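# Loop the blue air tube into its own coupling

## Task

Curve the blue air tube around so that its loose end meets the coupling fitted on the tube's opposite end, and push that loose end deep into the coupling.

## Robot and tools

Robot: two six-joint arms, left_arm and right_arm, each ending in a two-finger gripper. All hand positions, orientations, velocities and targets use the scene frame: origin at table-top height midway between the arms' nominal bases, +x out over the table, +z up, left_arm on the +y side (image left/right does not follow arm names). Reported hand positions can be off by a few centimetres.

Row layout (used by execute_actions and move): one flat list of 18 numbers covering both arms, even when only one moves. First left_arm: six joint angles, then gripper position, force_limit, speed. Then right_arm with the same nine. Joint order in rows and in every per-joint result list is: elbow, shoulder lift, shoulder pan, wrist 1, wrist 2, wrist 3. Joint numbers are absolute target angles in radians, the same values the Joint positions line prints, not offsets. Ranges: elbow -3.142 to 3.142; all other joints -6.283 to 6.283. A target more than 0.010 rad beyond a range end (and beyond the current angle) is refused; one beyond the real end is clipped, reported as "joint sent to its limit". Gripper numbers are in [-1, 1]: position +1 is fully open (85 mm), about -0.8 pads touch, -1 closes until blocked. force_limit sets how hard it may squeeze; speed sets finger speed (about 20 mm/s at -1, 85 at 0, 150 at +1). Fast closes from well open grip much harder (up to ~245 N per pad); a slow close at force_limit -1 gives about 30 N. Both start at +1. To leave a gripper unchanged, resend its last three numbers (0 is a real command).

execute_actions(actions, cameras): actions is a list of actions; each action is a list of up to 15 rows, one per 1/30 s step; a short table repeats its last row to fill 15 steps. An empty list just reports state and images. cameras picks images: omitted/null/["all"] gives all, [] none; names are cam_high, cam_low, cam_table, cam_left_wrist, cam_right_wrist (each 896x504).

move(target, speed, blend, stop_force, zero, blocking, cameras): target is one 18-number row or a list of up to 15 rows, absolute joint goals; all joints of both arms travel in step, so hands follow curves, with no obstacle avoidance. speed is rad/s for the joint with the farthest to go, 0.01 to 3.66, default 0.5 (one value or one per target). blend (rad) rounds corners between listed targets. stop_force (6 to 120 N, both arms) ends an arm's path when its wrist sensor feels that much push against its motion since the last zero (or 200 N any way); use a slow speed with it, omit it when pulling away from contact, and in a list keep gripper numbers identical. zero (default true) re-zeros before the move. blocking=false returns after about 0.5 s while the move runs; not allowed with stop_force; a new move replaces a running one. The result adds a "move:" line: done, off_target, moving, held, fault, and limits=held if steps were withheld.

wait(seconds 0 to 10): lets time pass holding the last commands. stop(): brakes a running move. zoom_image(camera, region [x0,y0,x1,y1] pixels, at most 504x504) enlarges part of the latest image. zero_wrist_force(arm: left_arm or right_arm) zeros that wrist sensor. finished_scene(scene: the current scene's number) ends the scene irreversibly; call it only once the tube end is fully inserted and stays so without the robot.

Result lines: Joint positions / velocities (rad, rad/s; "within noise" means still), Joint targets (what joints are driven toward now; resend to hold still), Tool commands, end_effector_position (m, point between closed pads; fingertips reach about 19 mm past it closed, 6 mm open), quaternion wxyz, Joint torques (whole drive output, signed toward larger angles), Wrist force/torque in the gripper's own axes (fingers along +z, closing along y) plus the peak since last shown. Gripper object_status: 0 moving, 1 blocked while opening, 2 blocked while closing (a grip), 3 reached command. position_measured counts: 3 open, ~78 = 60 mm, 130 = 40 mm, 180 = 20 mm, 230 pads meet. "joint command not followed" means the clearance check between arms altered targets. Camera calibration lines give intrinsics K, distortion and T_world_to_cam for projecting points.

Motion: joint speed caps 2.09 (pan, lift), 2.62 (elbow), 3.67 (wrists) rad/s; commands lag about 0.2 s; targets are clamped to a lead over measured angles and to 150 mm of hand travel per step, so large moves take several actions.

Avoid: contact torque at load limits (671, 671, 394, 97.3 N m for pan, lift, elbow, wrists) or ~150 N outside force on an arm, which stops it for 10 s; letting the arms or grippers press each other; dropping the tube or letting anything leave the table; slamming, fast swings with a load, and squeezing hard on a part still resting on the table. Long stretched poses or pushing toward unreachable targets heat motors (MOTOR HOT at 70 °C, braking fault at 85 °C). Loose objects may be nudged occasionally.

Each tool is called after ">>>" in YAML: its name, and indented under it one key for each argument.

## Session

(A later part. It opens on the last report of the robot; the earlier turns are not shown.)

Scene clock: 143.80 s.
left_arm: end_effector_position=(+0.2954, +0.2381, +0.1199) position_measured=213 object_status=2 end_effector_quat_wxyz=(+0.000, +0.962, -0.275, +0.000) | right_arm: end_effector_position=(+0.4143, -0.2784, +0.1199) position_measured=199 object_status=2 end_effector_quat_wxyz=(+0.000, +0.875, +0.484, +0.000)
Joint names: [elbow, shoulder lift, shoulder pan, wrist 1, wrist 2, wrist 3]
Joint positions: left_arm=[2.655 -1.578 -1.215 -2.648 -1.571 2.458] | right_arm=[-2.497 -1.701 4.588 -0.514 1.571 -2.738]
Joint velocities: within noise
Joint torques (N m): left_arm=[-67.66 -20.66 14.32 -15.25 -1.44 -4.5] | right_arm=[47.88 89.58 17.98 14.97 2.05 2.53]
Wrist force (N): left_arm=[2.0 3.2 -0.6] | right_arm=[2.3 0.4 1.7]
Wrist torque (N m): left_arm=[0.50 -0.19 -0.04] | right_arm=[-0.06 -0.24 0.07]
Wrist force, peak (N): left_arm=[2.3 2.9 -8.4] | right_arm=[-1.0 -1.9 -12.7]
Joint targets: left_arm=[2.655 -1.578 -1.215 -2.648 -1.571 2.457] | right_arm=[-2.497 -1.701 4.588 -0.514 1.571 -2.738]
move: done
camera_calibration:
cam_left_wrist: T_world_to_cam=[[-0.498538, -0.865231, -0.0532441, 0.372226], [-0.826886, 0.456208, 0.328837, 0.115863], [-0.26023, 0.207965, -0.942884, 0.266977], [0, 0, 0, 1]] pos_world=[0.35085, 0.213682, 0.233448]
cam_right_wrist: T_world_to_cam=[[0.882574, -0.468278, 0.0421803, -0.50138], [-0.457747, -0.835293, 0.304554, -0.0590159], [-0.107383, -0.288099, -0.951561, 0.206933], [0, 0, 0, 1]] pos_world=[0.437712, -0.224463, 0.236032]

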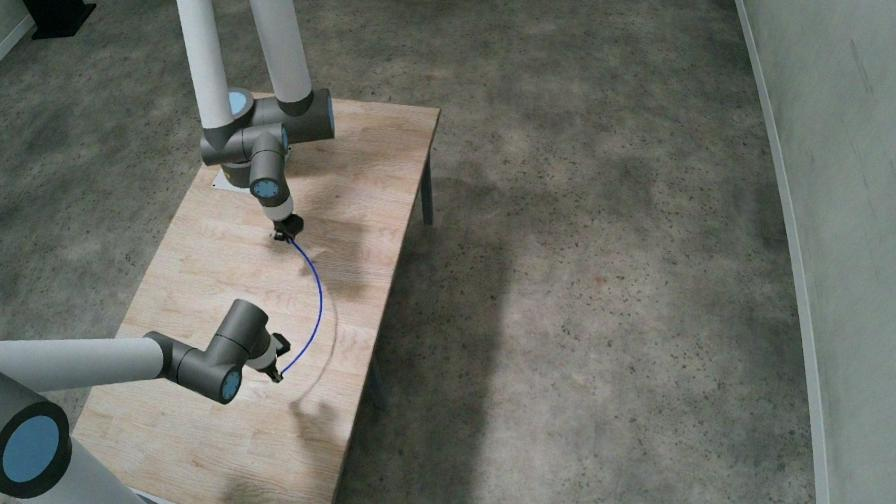

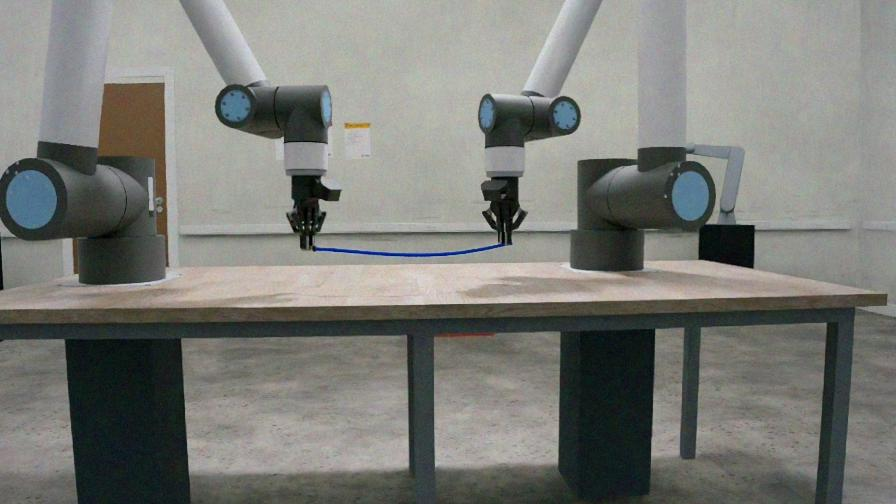

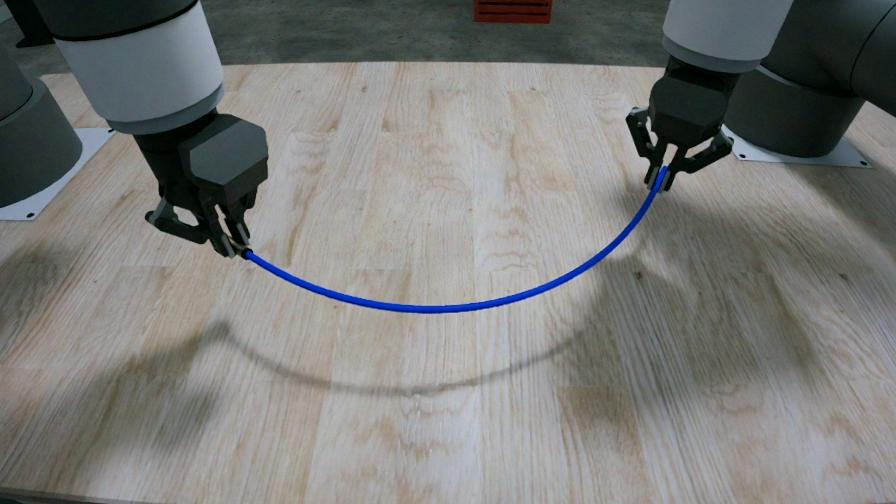

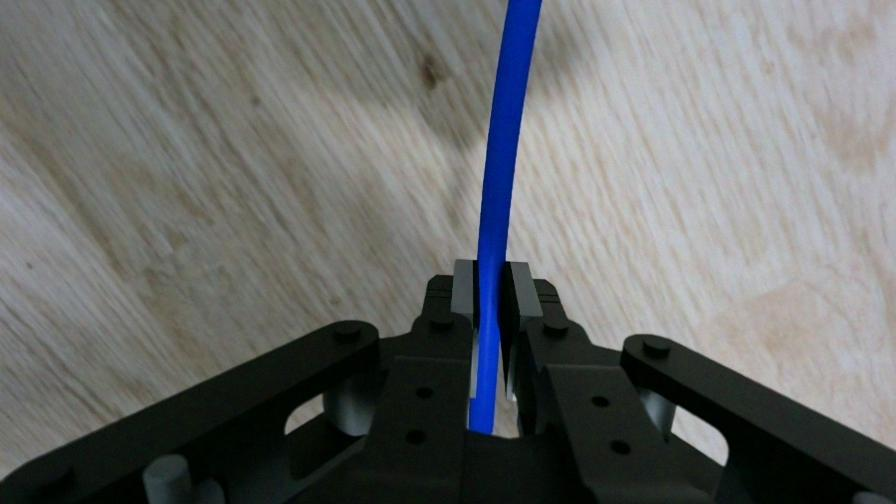

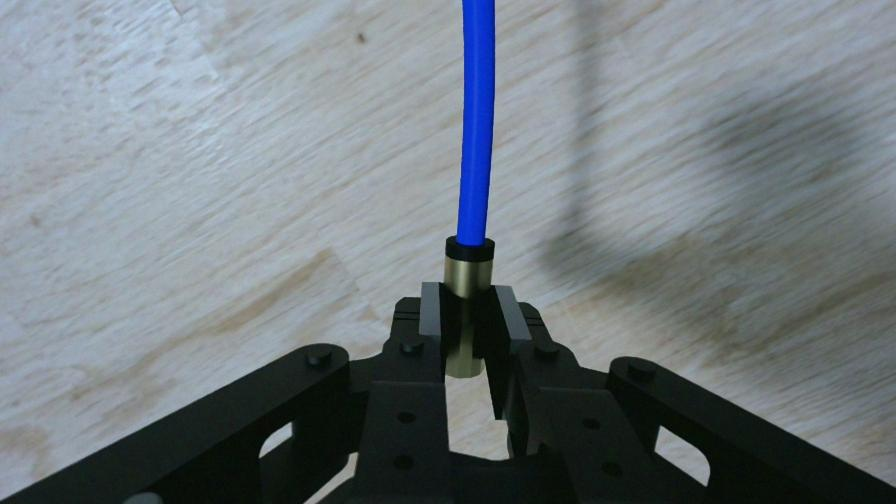

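>>> move:
  target:
    - [2.5592,-1.4903,-1.2029,-2.6397,-1.5708,1.8147,-1,-0.2,-0.8,-2.4369,-1.7452,4.6792,-0.5303,1.5708,-1.7310,-1,0,-0.8]
    - [2.4809,-1.4283,-1.2195,-2.6234,-1.5708,1.1436,-1,-0.2,-0.8,-2.3653,-1.7945,4.7284,-0.5526,1.5708,-0.7655,-1,0,-0.8]
    - [2.4615,-1.4138,-1.2114,-2.6185,-1.5708,0.502,-1,-0.2,-0.8,-2.3574,-1.7998,4.7550,-0.5552,1.5708,0.1826,-1,0,-0.8]
  speed: 0.6
  blend: 0.05

Scene clock: 151.70 s.
left_arm: end_effector_position=(+0.3490, +0.0884, +0.1198) position_measured=213 object_status=2 end_effector_quat_wxyz=(+0.000, +0.764, +0.645, +0.000) | right_arm: end_effector_position=(+0.3112, -0.1284, +0.1199) position_measured=199 object_status=2 end_effector_quat_wxyz=(+0.000, -0.644, +0.765, +0.000)
Joint names: [elbow, shoulder lift, shoulder pan, wrist 1, wrist 2, wrist 3]
Joint positions: left_arm=[2.462 -1.414 -1.211 -2.618 -1.571 0.502] | right_arm=[-2.357 -1.8 4.755 -0.555 1.571 0.182]
Joint velocities: within noise
Joint torques (N m): left_arm=[-69.13 -56.43 14.16 -3.59 -2.82 -3.46] | right_arm=[72.8 75.88 18.61 4.35 2.69 3.74]
Wrist force (N): left_arm=[0.8 2.9 -1.4] | right_arm=[1.3 0.5 1.7]
Wrist torque (N m): left_arm=[0.46 -0.23 0.17] | right_arm=[0.01 -0.53 -0.08]
Wrist force, peak (N): left_arm=[1.3 4.7 -1.9] | right_arm=[2.6 0.3 2.2]
Joint targets: left_arm=[2.462 -1.414 -1.211 -2.618 -1.571 0.502] | right_arm=[-2.357 -1.800 4.755 -0.555 1.571 0.183]
move: done
camera_calibration:
cam_left_wrist: T_world_to_cam=[[0.98951, -0.134264, -0.0533178, -0.314486], [-0.109559, -0.938016, 0.328821, 0.101409], [-0.0941617, -0.31953, -0.942886, 0.300631], [0, 0, 0, 1]] pos_world=[0.350606, 0.14896, 0.233348]
cam_right_wrist: T_world_to_cam=[[-0.994094, 0.0999808, 0.0422132, 0.316813], [0.108111, 0.946338, 0.304558, 0.0717347], [-0.00949804, 0.307323, -0.951558, 0.285062], [0, 0, 0, 1]] pos_world=[0.309894, -0.187166, 0.236032]

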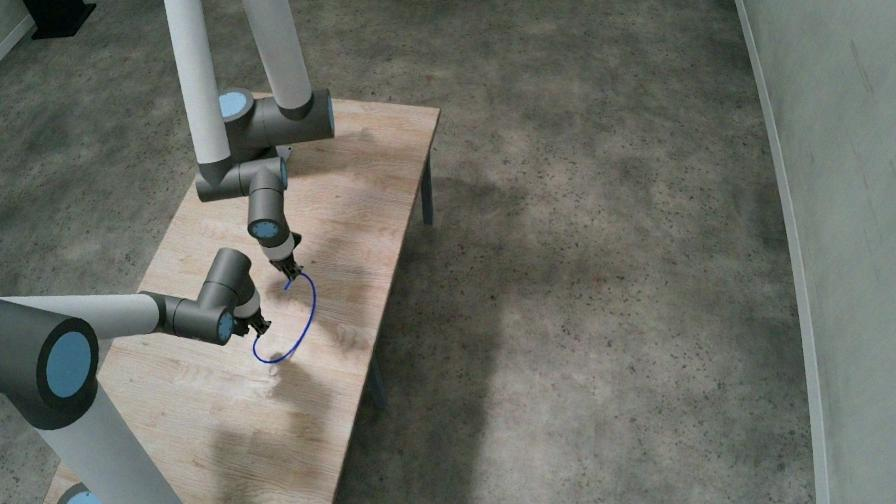

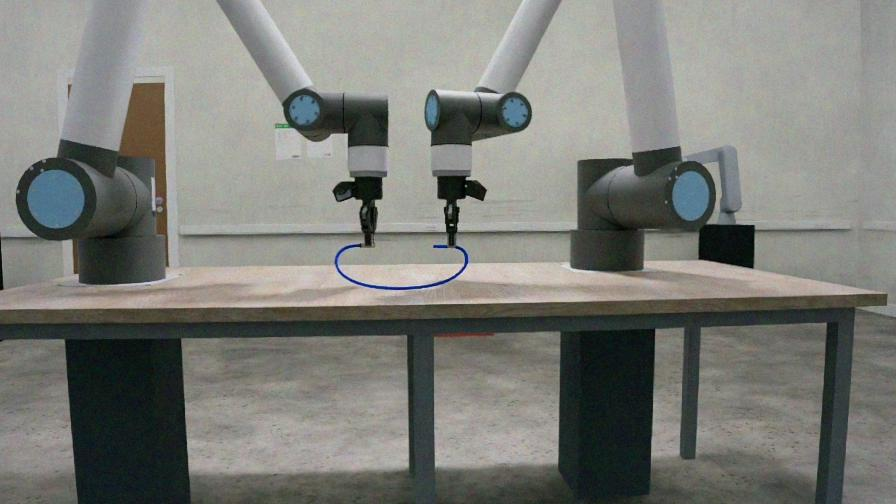

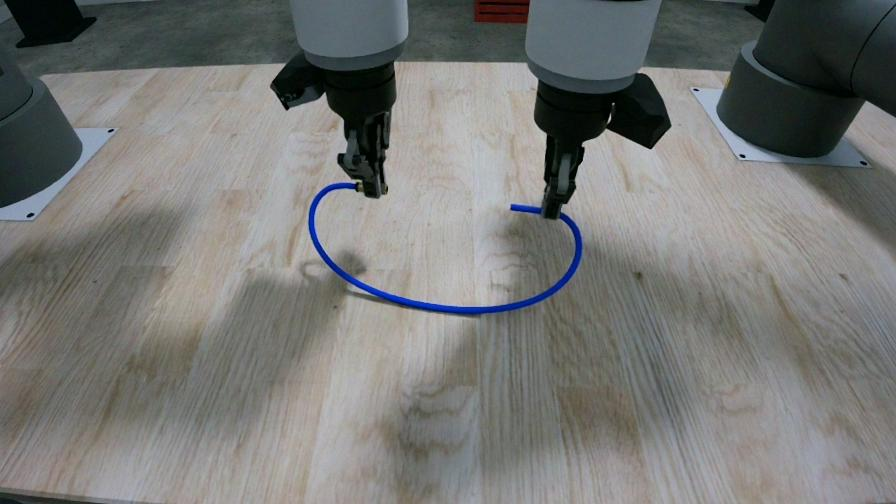

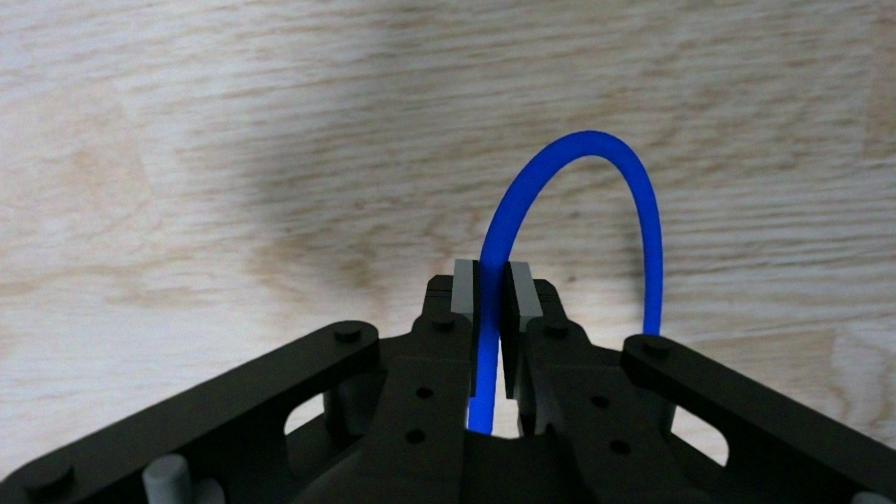

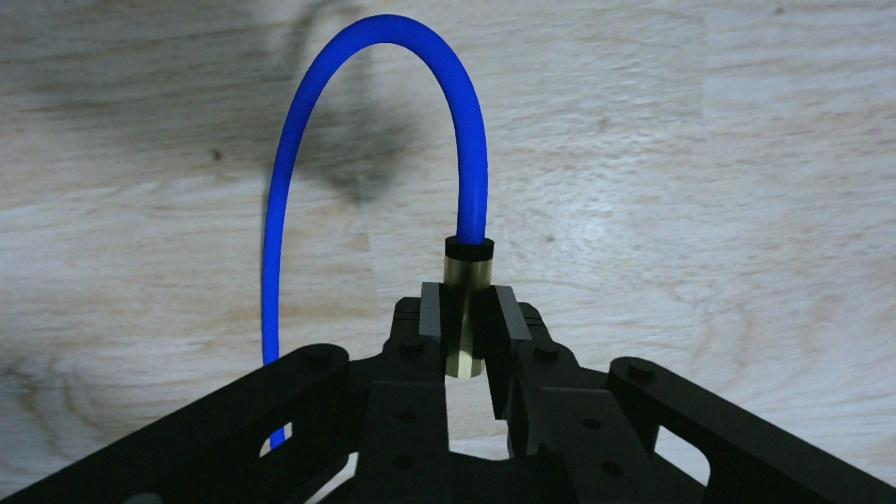

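>>> move:
  target:
    - [2.5867,-1.3980,-1.4879,-2.7595,-1.0472,0.2449,-1,-0.2,-0.8,-2.3574,-1.7998,4.7550,-0.5552,1.5708,0.1926,-1,0,-0.8]
    - [2.7802,-1.1005,-1.7328,-3.2505,-0.5236,0.0,-1,-0.2,-0.8,-2.3574,-1.7998,4.7550,-0.5552,1.5708,0.2016,-1,0,-0.8]
  speed: 0.4
  blend: 0.04

Scene clock: 164.07 s.
left_arm: end_effector_position=(+0.3396, +0.0900, +0.1120) position_measured=213 object_status=2 end_effector_quat_wxyz=(+0.385, +0.667, +0.552, +0.319) | right_arm: end_effector_position=(+0.3112, -0.1284, +0.1199) position_measured=199 object_status=2 end_effector_quat_wxyz=(+0.000, -0.636, +0.772, +0.000)
Joint names: [elbow, shoulder lift, shoulder pan, wrist 1, wrist 2, wrist 3]
Joint positions: left_arm=[2.78 -1.101 -1.733 -3.25 -0.524 0] | right_arm=[-2.357 -1.8 4.755 -0.555 1.571 0.202]
Joint velocities: within noise
Joint torques (N m): left_arm=[17.71 -72.7 -19.18 -15.76 8.71 -2.89] | right_arm=[53.89 81.21 17.14 11.49 2.33 3.13]
Wrist force (N): left_arm=[0.3 1.6 -2.5] | right_arm=[0.9 0.5 1.6]
Wrist torque (N m): left_arm=[0.58 -0.43 -0.02] | right_arm=[0.02 -0.44 -0.11]
Wrist force, peak (N): left_arm=[1.6 4.2 -2.1] | right_arm=[1.6 0.3 2.0]
Joint targets: left_arm=[2.780 -1.101 -1.733 -3.251 -0.524 0.000] | right_arm=[-2.357 -1.800 4.755 -0.555 1.571 0.202]
move: done
camera_calibration:
cam_left_wrist: T_world_to_cam=[[0.542138, -0.0686589, 0.83748, -0.25908], [-0.431576, -0.87791, 0.207405, 0.22202], [0.720992, -0.473878, -0.50558, -0.0190274], [0, 0, 0, 1]] pos_world=[0.249994, 0.168109, 0.161307]
cam_right_wrist: T_world_to_cam=[[-0.991988, 0.119086, 0.0421638, 0.31862], [0.12628, 0.944101, 0.304511, 0.06589], [-0.00354387, 0.307396, -0.951575, 0.283246], [0, 0, 0, 1]] pos_world=[0.30875, -0.187219, 0.236031]

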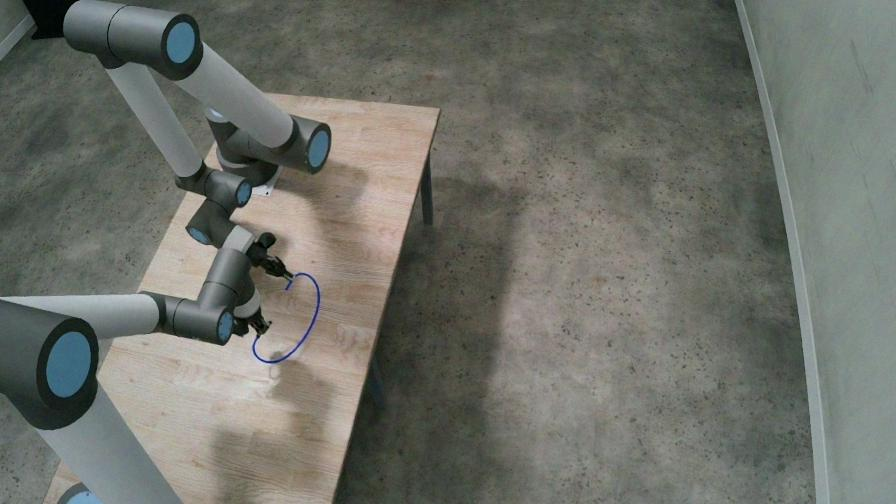

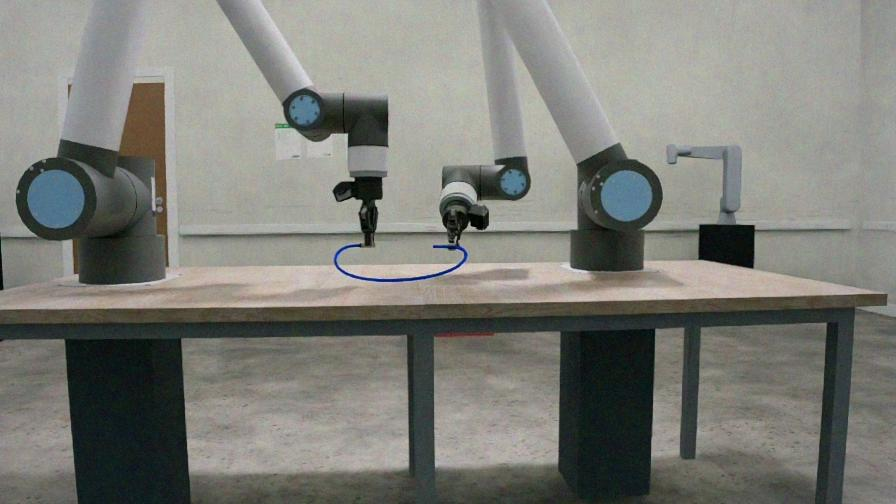

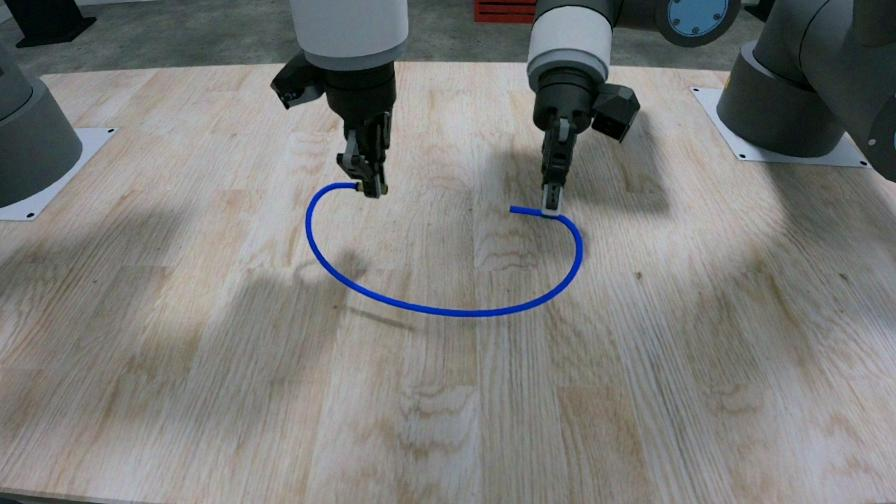

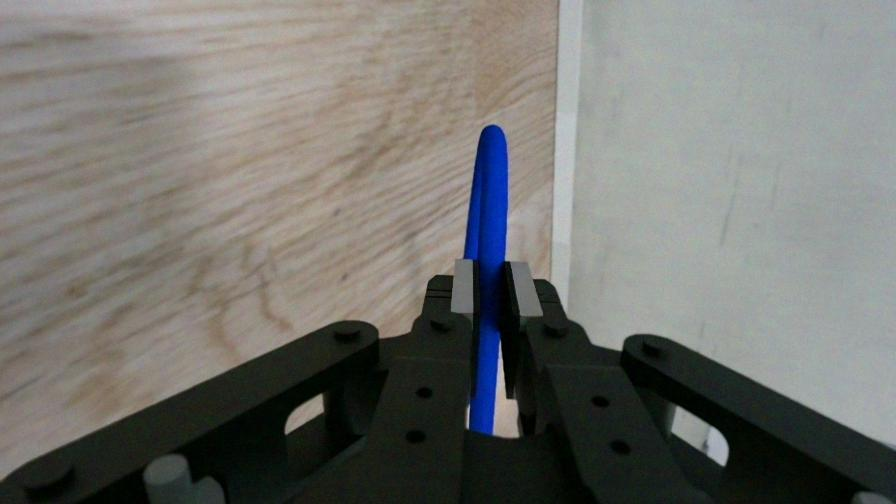

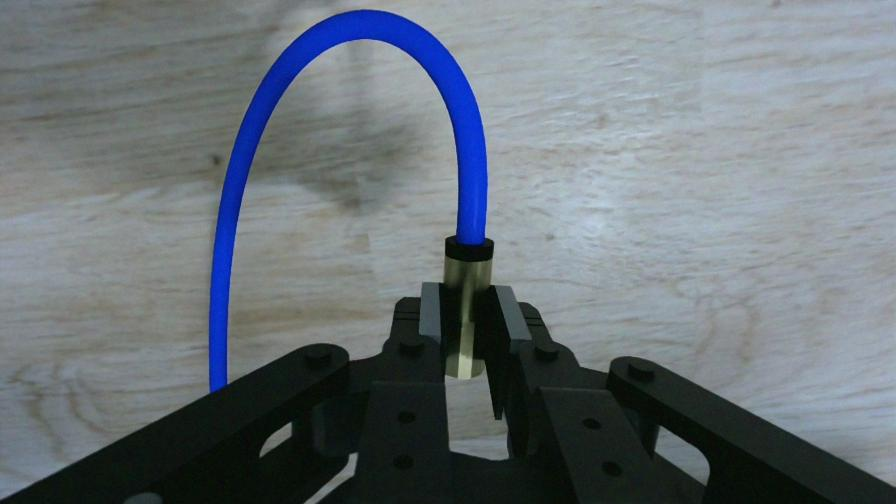

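>>> move:
  target: [2.6083,-1.1070,-1.7328,-3.0721,-0.5236,0.0,-1,-0.2,-0.8,-2.3574,-1.7998,4.7550,-0.5552,1.5708,0.2016,-1,0,-0.8]
  speed: 0.1

>>> zoom_image:
  camera: "cam_table"
  region: [320, 100, 580, 260]

>>> zoom_image:
  camera: "cam_low"
  region: [330, 190, 490, 280]

>>> zoom_image:
  camera: "cam_high"
  region: [220, 250, 340, 370]

Scene clock: 169.40 s.
left_arm: end_effector_position=(+0.3163, -0.0324, +0.1119) position_measured=213 object_status=2 end_effector_quat_wxyz=(+0.385, +0.667, +0.552, +0.319) | right_arm: end_effector_position=(+0.3112, -0.1284, +0.1199) position_measured=199 object_status=2 end_effector_quat_wxyz=(+0.000, -0.636, +0.772, +0.000)
Joint names: [elbow, shoulder lift, shoulder pan, wrist 1, wrist 2, wrist 3]
Joint positions: left_arm=[2.609 -1.107 -1.733 -3.072 -0.524 0] | right_arm=[-2.357 -1.8 4.755 -0.555 1.571 0.202]
Joint velocities: within noise
Joint torques (N m): left_arm=[-29.03 -136.58 -20.48 -3.05 8.17 -3.03] | right_arm=[55.38 79.94 10.99 14.24 2.32 2.78]
Wrist force (N): left_arm=[1.3 1.3 -2.3] | right_arm=[2.2 0.7 1.6]
Wrist torque (N m): left_arm=[0.44 -0.37 0.12] | right_arm=[0.06 -0.45 -0.05]
Wrist force, peak (N): left_arm=[1.4 0.9 -3.3] | right_arm=[2.3 0.4 1.9]
Joint targets: left_arm=[2.608 -1.107 -1.733 -3.072 -0.524 0.000] | right_arm=[-2.357 -1.800 4.755 -0.555 1.571 0.202]
move: done
camera_calibration:
cam_left_wrist: T_world_to_cam=[[0.541905, -0.0686733, 0.837629, -0.254769], [-0.431779, -0.877818, 0.207371, 0.104513], [0.721045, -0.474046, -0.505346, -0.0602014], [0, 0, 0, 1]] pos_world=[0.226595, 0.0457089, 0.161306]
cam_right_wrist: T_world_to_cam=[[-0.991988, 0.119086, 0.0421638, 0.31862], [0.12628, 0.944101, 0.304511, 0.06589], [-0.00354387, 0.307396, -0.951575, 0.283246], [0, 0, 0, 1]] pos_world=[0.30875, -0.187219, 0.236031]

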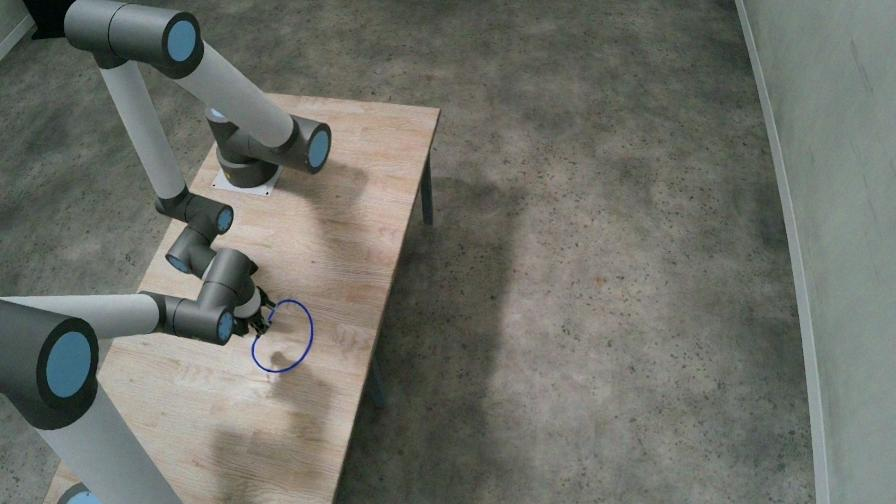

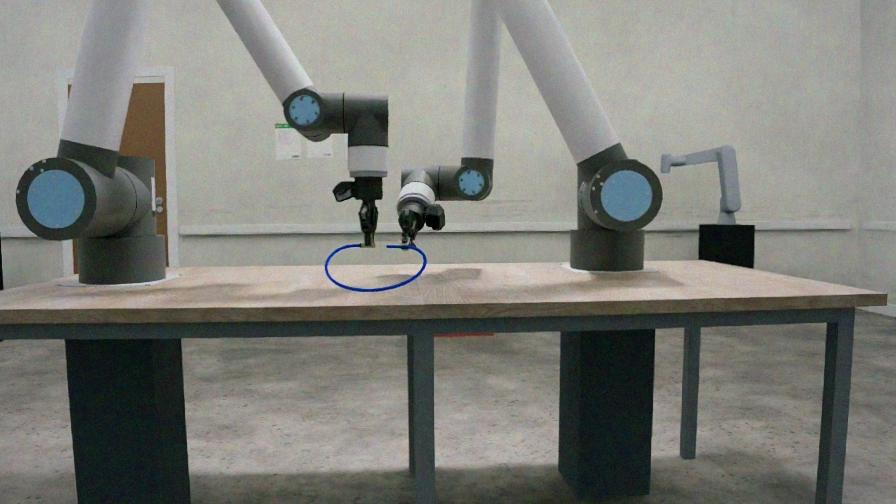

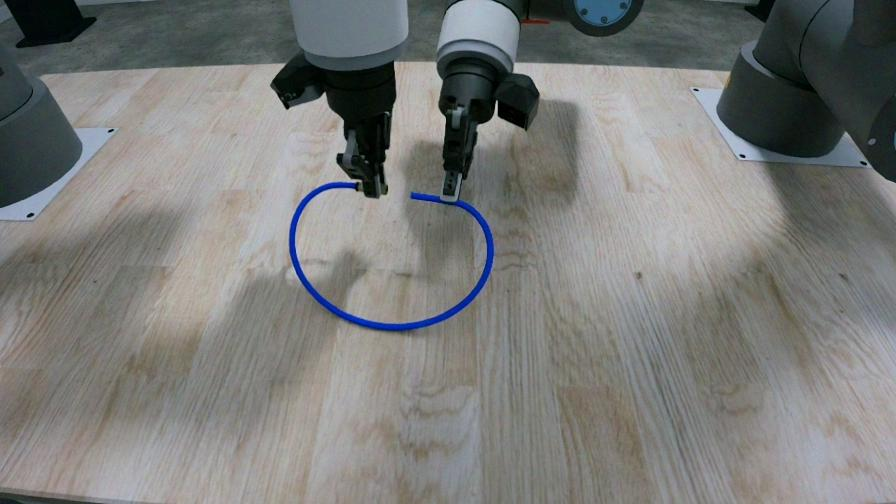

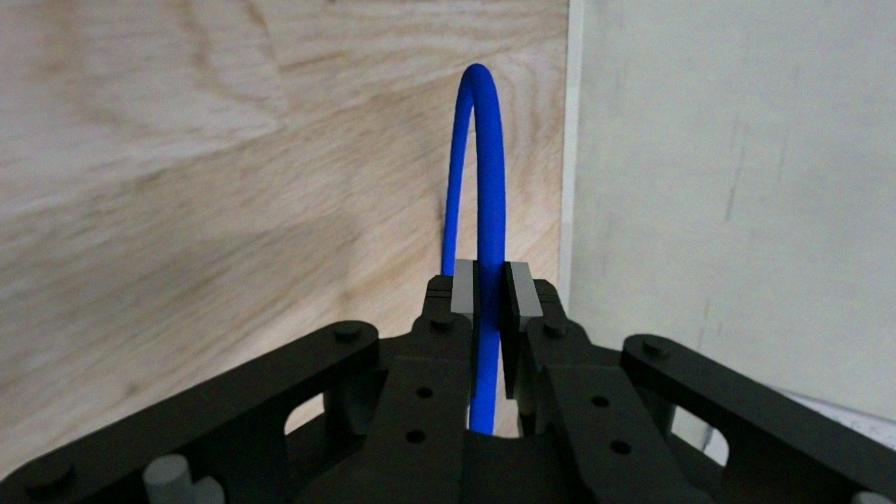

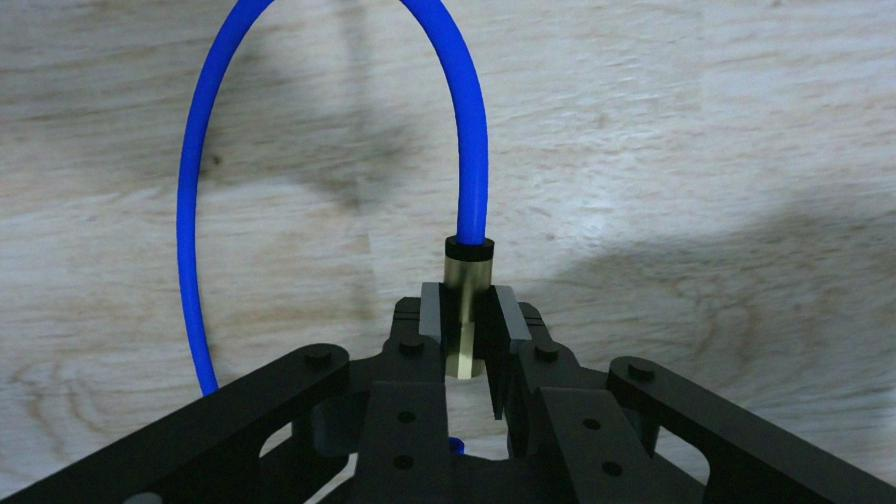

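Scaled by 1.938 from the camera's 896x504 image, which has a finer 1280x720 frame.

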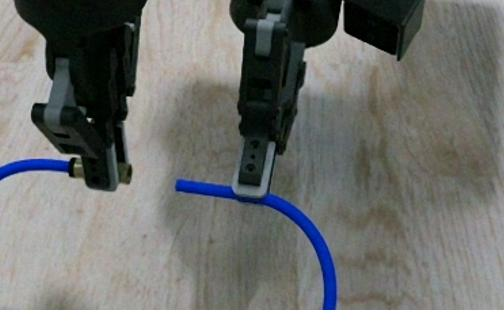

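Scaled by 3.150 from the camera's 896x504 image, which has a finer 1280x720 frame.

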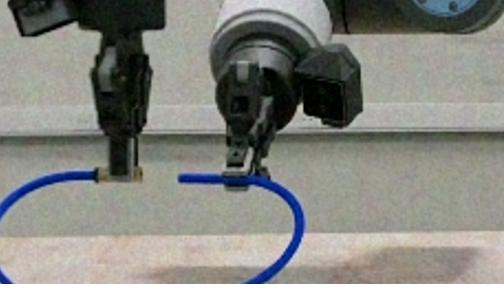

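Scaled by 4.200 from the camera's 896x504 image, which has a finer 1280x720 frame.

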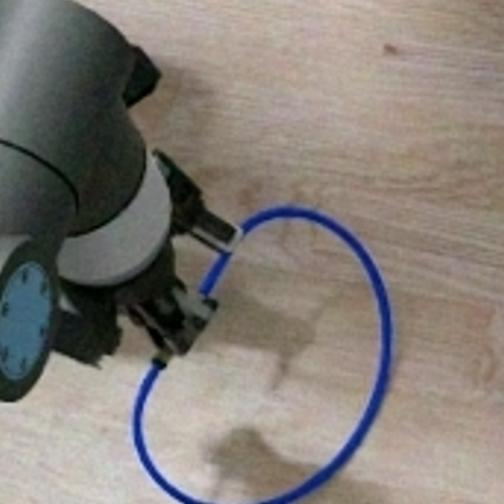

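>>> zoom_image:
  camera: "cam_low"
  region: [350, 232, 420, 262]

>>> zoom_image:
  camera: "cam_table"
  region: [350, 170, 480, 230]

>>> zoom_image:
  camera: "cam_right_wrist"
  region: [400, 320, 540, 480]

>>> zoom_image:
  camera: "cam_high"
  region: [245, 300, 285, 345]

Scaled by 7.200 from the camera's 896x504 image, which has a finer 1280x720 frame.

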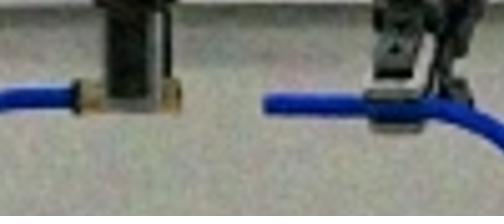

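Scaled by 3.877 from the camera's 896x504 image, which has a finer 1280x720 frame.

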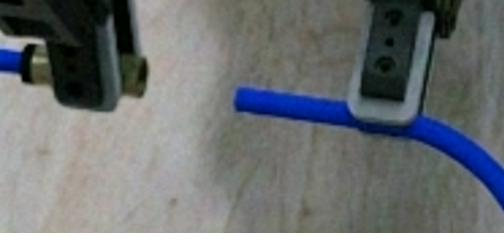

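Scaled by 3.150 from the camera's 896x504 image, which has a finer 1280x720 frame.

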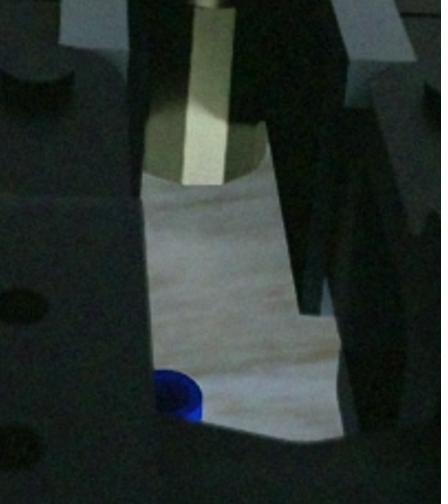

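Scaled by 11.200 from the camera's 896x504 image, which has a finer 1280x720 frame.

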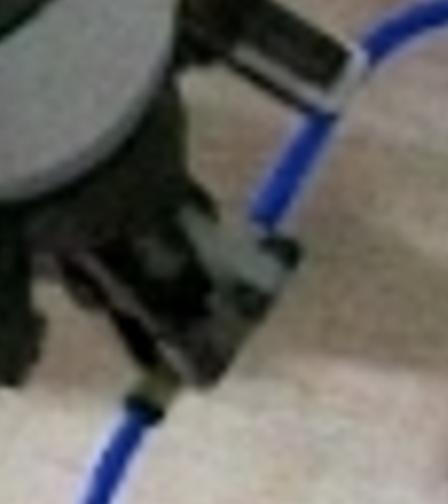

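>>> move:
  target: [2.5912,-1.1120,-1.7388,-3.0500,-0.5236,-0.006,-1,-0.2,-0.8,-2.3574,-1.7998,4.7550,-0.5552,1.5708,0.2016,-1,0,-0.8]
  speed: 0.05

>>> zoom_image:
  camera: "cam_low"
  region: [350, 232, 420, 262]

>>> zoom_image:
  camera: "cam_table"
  region: [350, 170, 480, 230]

>>> zoom_image:
  camera: "cam_right_wrist"
  region: [400, 320, 540, 480]

Scene clock: 183.93 s.
left_arm: end_effector_position=(+0.3099, -0.0466, +0.1151) position_measured=213 object_status=2 end_effector_quat_wxyz=(+0.387, +0.667, +0.552, +0.317) | right_arm: end_effector_position=(+0.3112, -0.1284, +0.1199) position_measured=199 object_status=2 end_effector_quat_wxyz=(+0.000, -0.636, +0.772, +0.000)
Joint names: [elbow, shoulder lift, shoulder pan, wrist 1, wrist 2, wrist 3]
Joint positions: left_arm=[2.591 -1.112 -1.739 -3.05 -0.524 -0.006] | right_arm=[-2.357 -1.8 4.755 -0.555 1.571 0.202]
Joint velocities: within noise
Joint torques (N m): left_arm=[-40.02 -137.89 -24.74 -2.35 7.03 -3.54] | right_arm=[58.48 83.51 10.5 13.35 2.34 2.19]
Wrist force (N): left_arm=[1.5 1.4 -2.8] | right_arm=[2.1 0.6 1.9]
Wrist torque (N m): left_arm=[0.47 -0.29 0.11] | right_arm=[0.03 -0.41 -0.04]
Wrist force, peak (N): left_arm=[0.9 1.5 -3.1] | right_arm=[2.4 0.5 1.8]
Joint targets: left_arm=[2.591 -1.112 -1.739 -3.050 -0.524 -0.006] | right_arm=[-2.357 -1.800 4.755 -0.555 1.571 0.202]
move: done
camera_calibration:
cam_left_wrist: T_world_to_cam=[[0.542501, -0.0659805, 0.83746, -0.255074], [-0.434114, -0.8755, 0.212238, 0.0889358], [0.719193, -0.478693, -0.503602, -0.0606385], [0, 0, 0, 1]] pos_world=[0.220597, 0.0320061, 0.164201]
cam_right_wrist: T_world_to_cam=[[-0.991988, 0.119086, 0.0421638, 0.31862], [0.12628, 0.944101, 0.304511, 0.06589], [-0.00354387, 0.307396, -0.951575, 0.283246], [0, 0, 0, 1]] pos_world=[0.30875, -0.187219, 0.236031]

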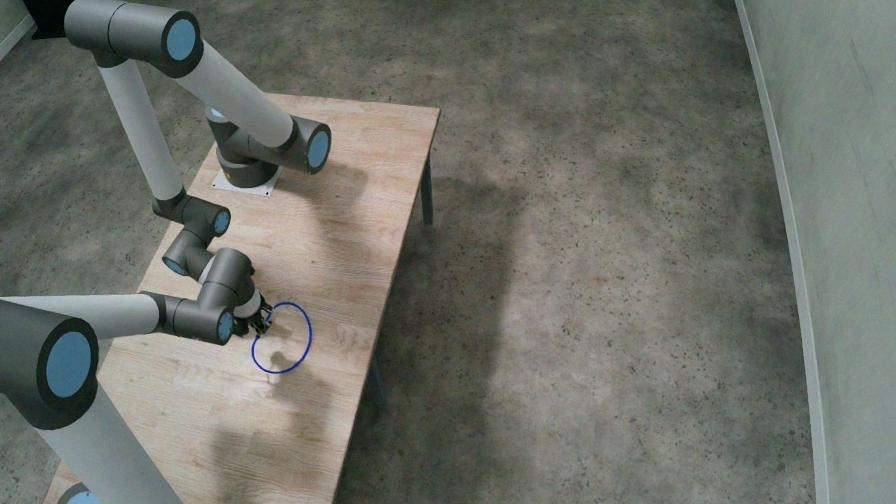

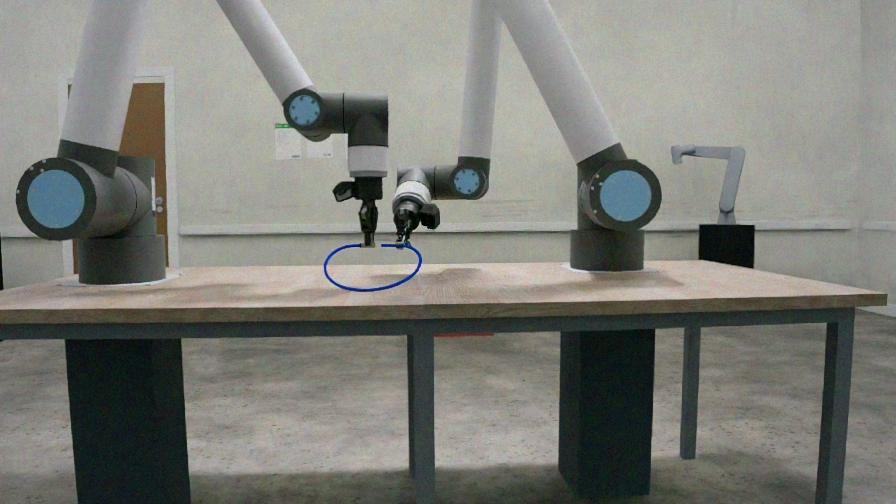

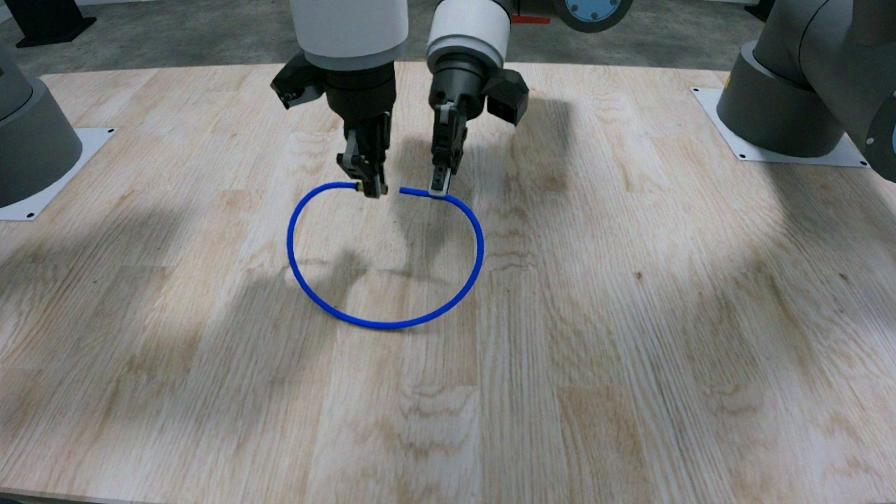

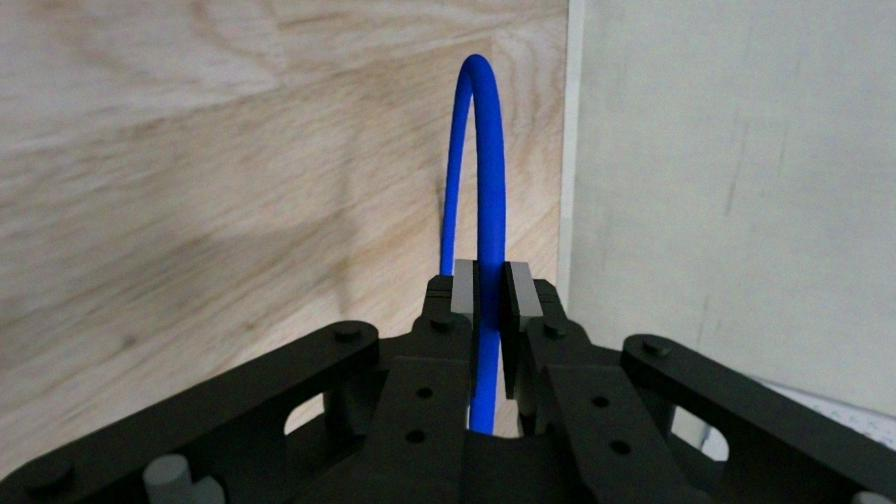

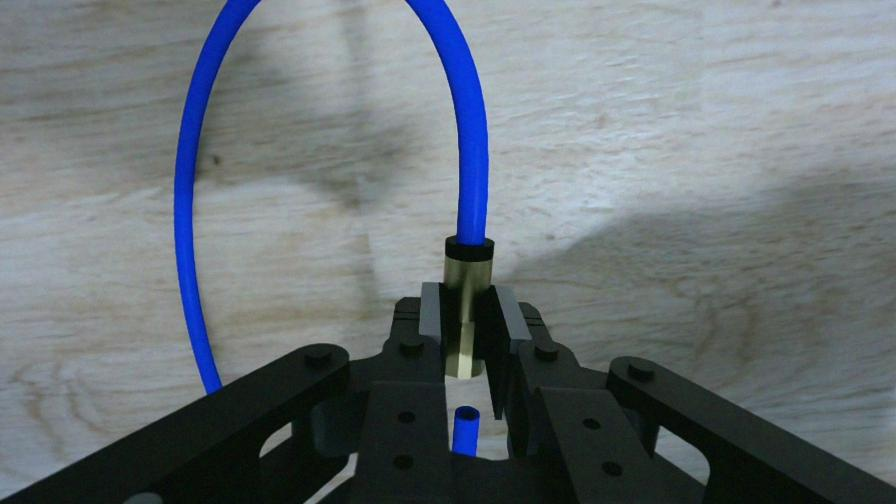

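Scaled by 7.200 from the camera's 896x504 image, which has a finer 1280x720 frame.

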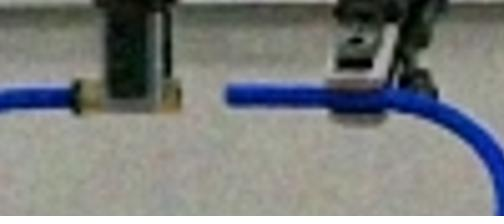

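Scaled by 3.877 from the camera's 896x504 image, which has a finer 1280x720 frame.

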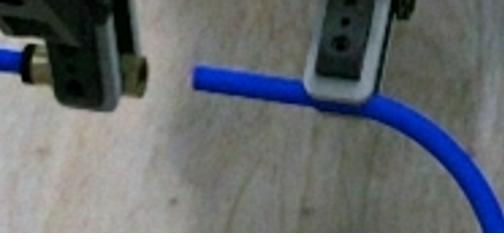

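Scaled by 3.150 from the camera's 896x504 image, which has a finer 1280x720 frame.

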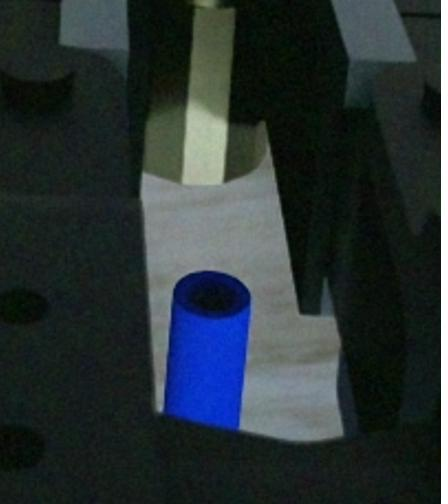

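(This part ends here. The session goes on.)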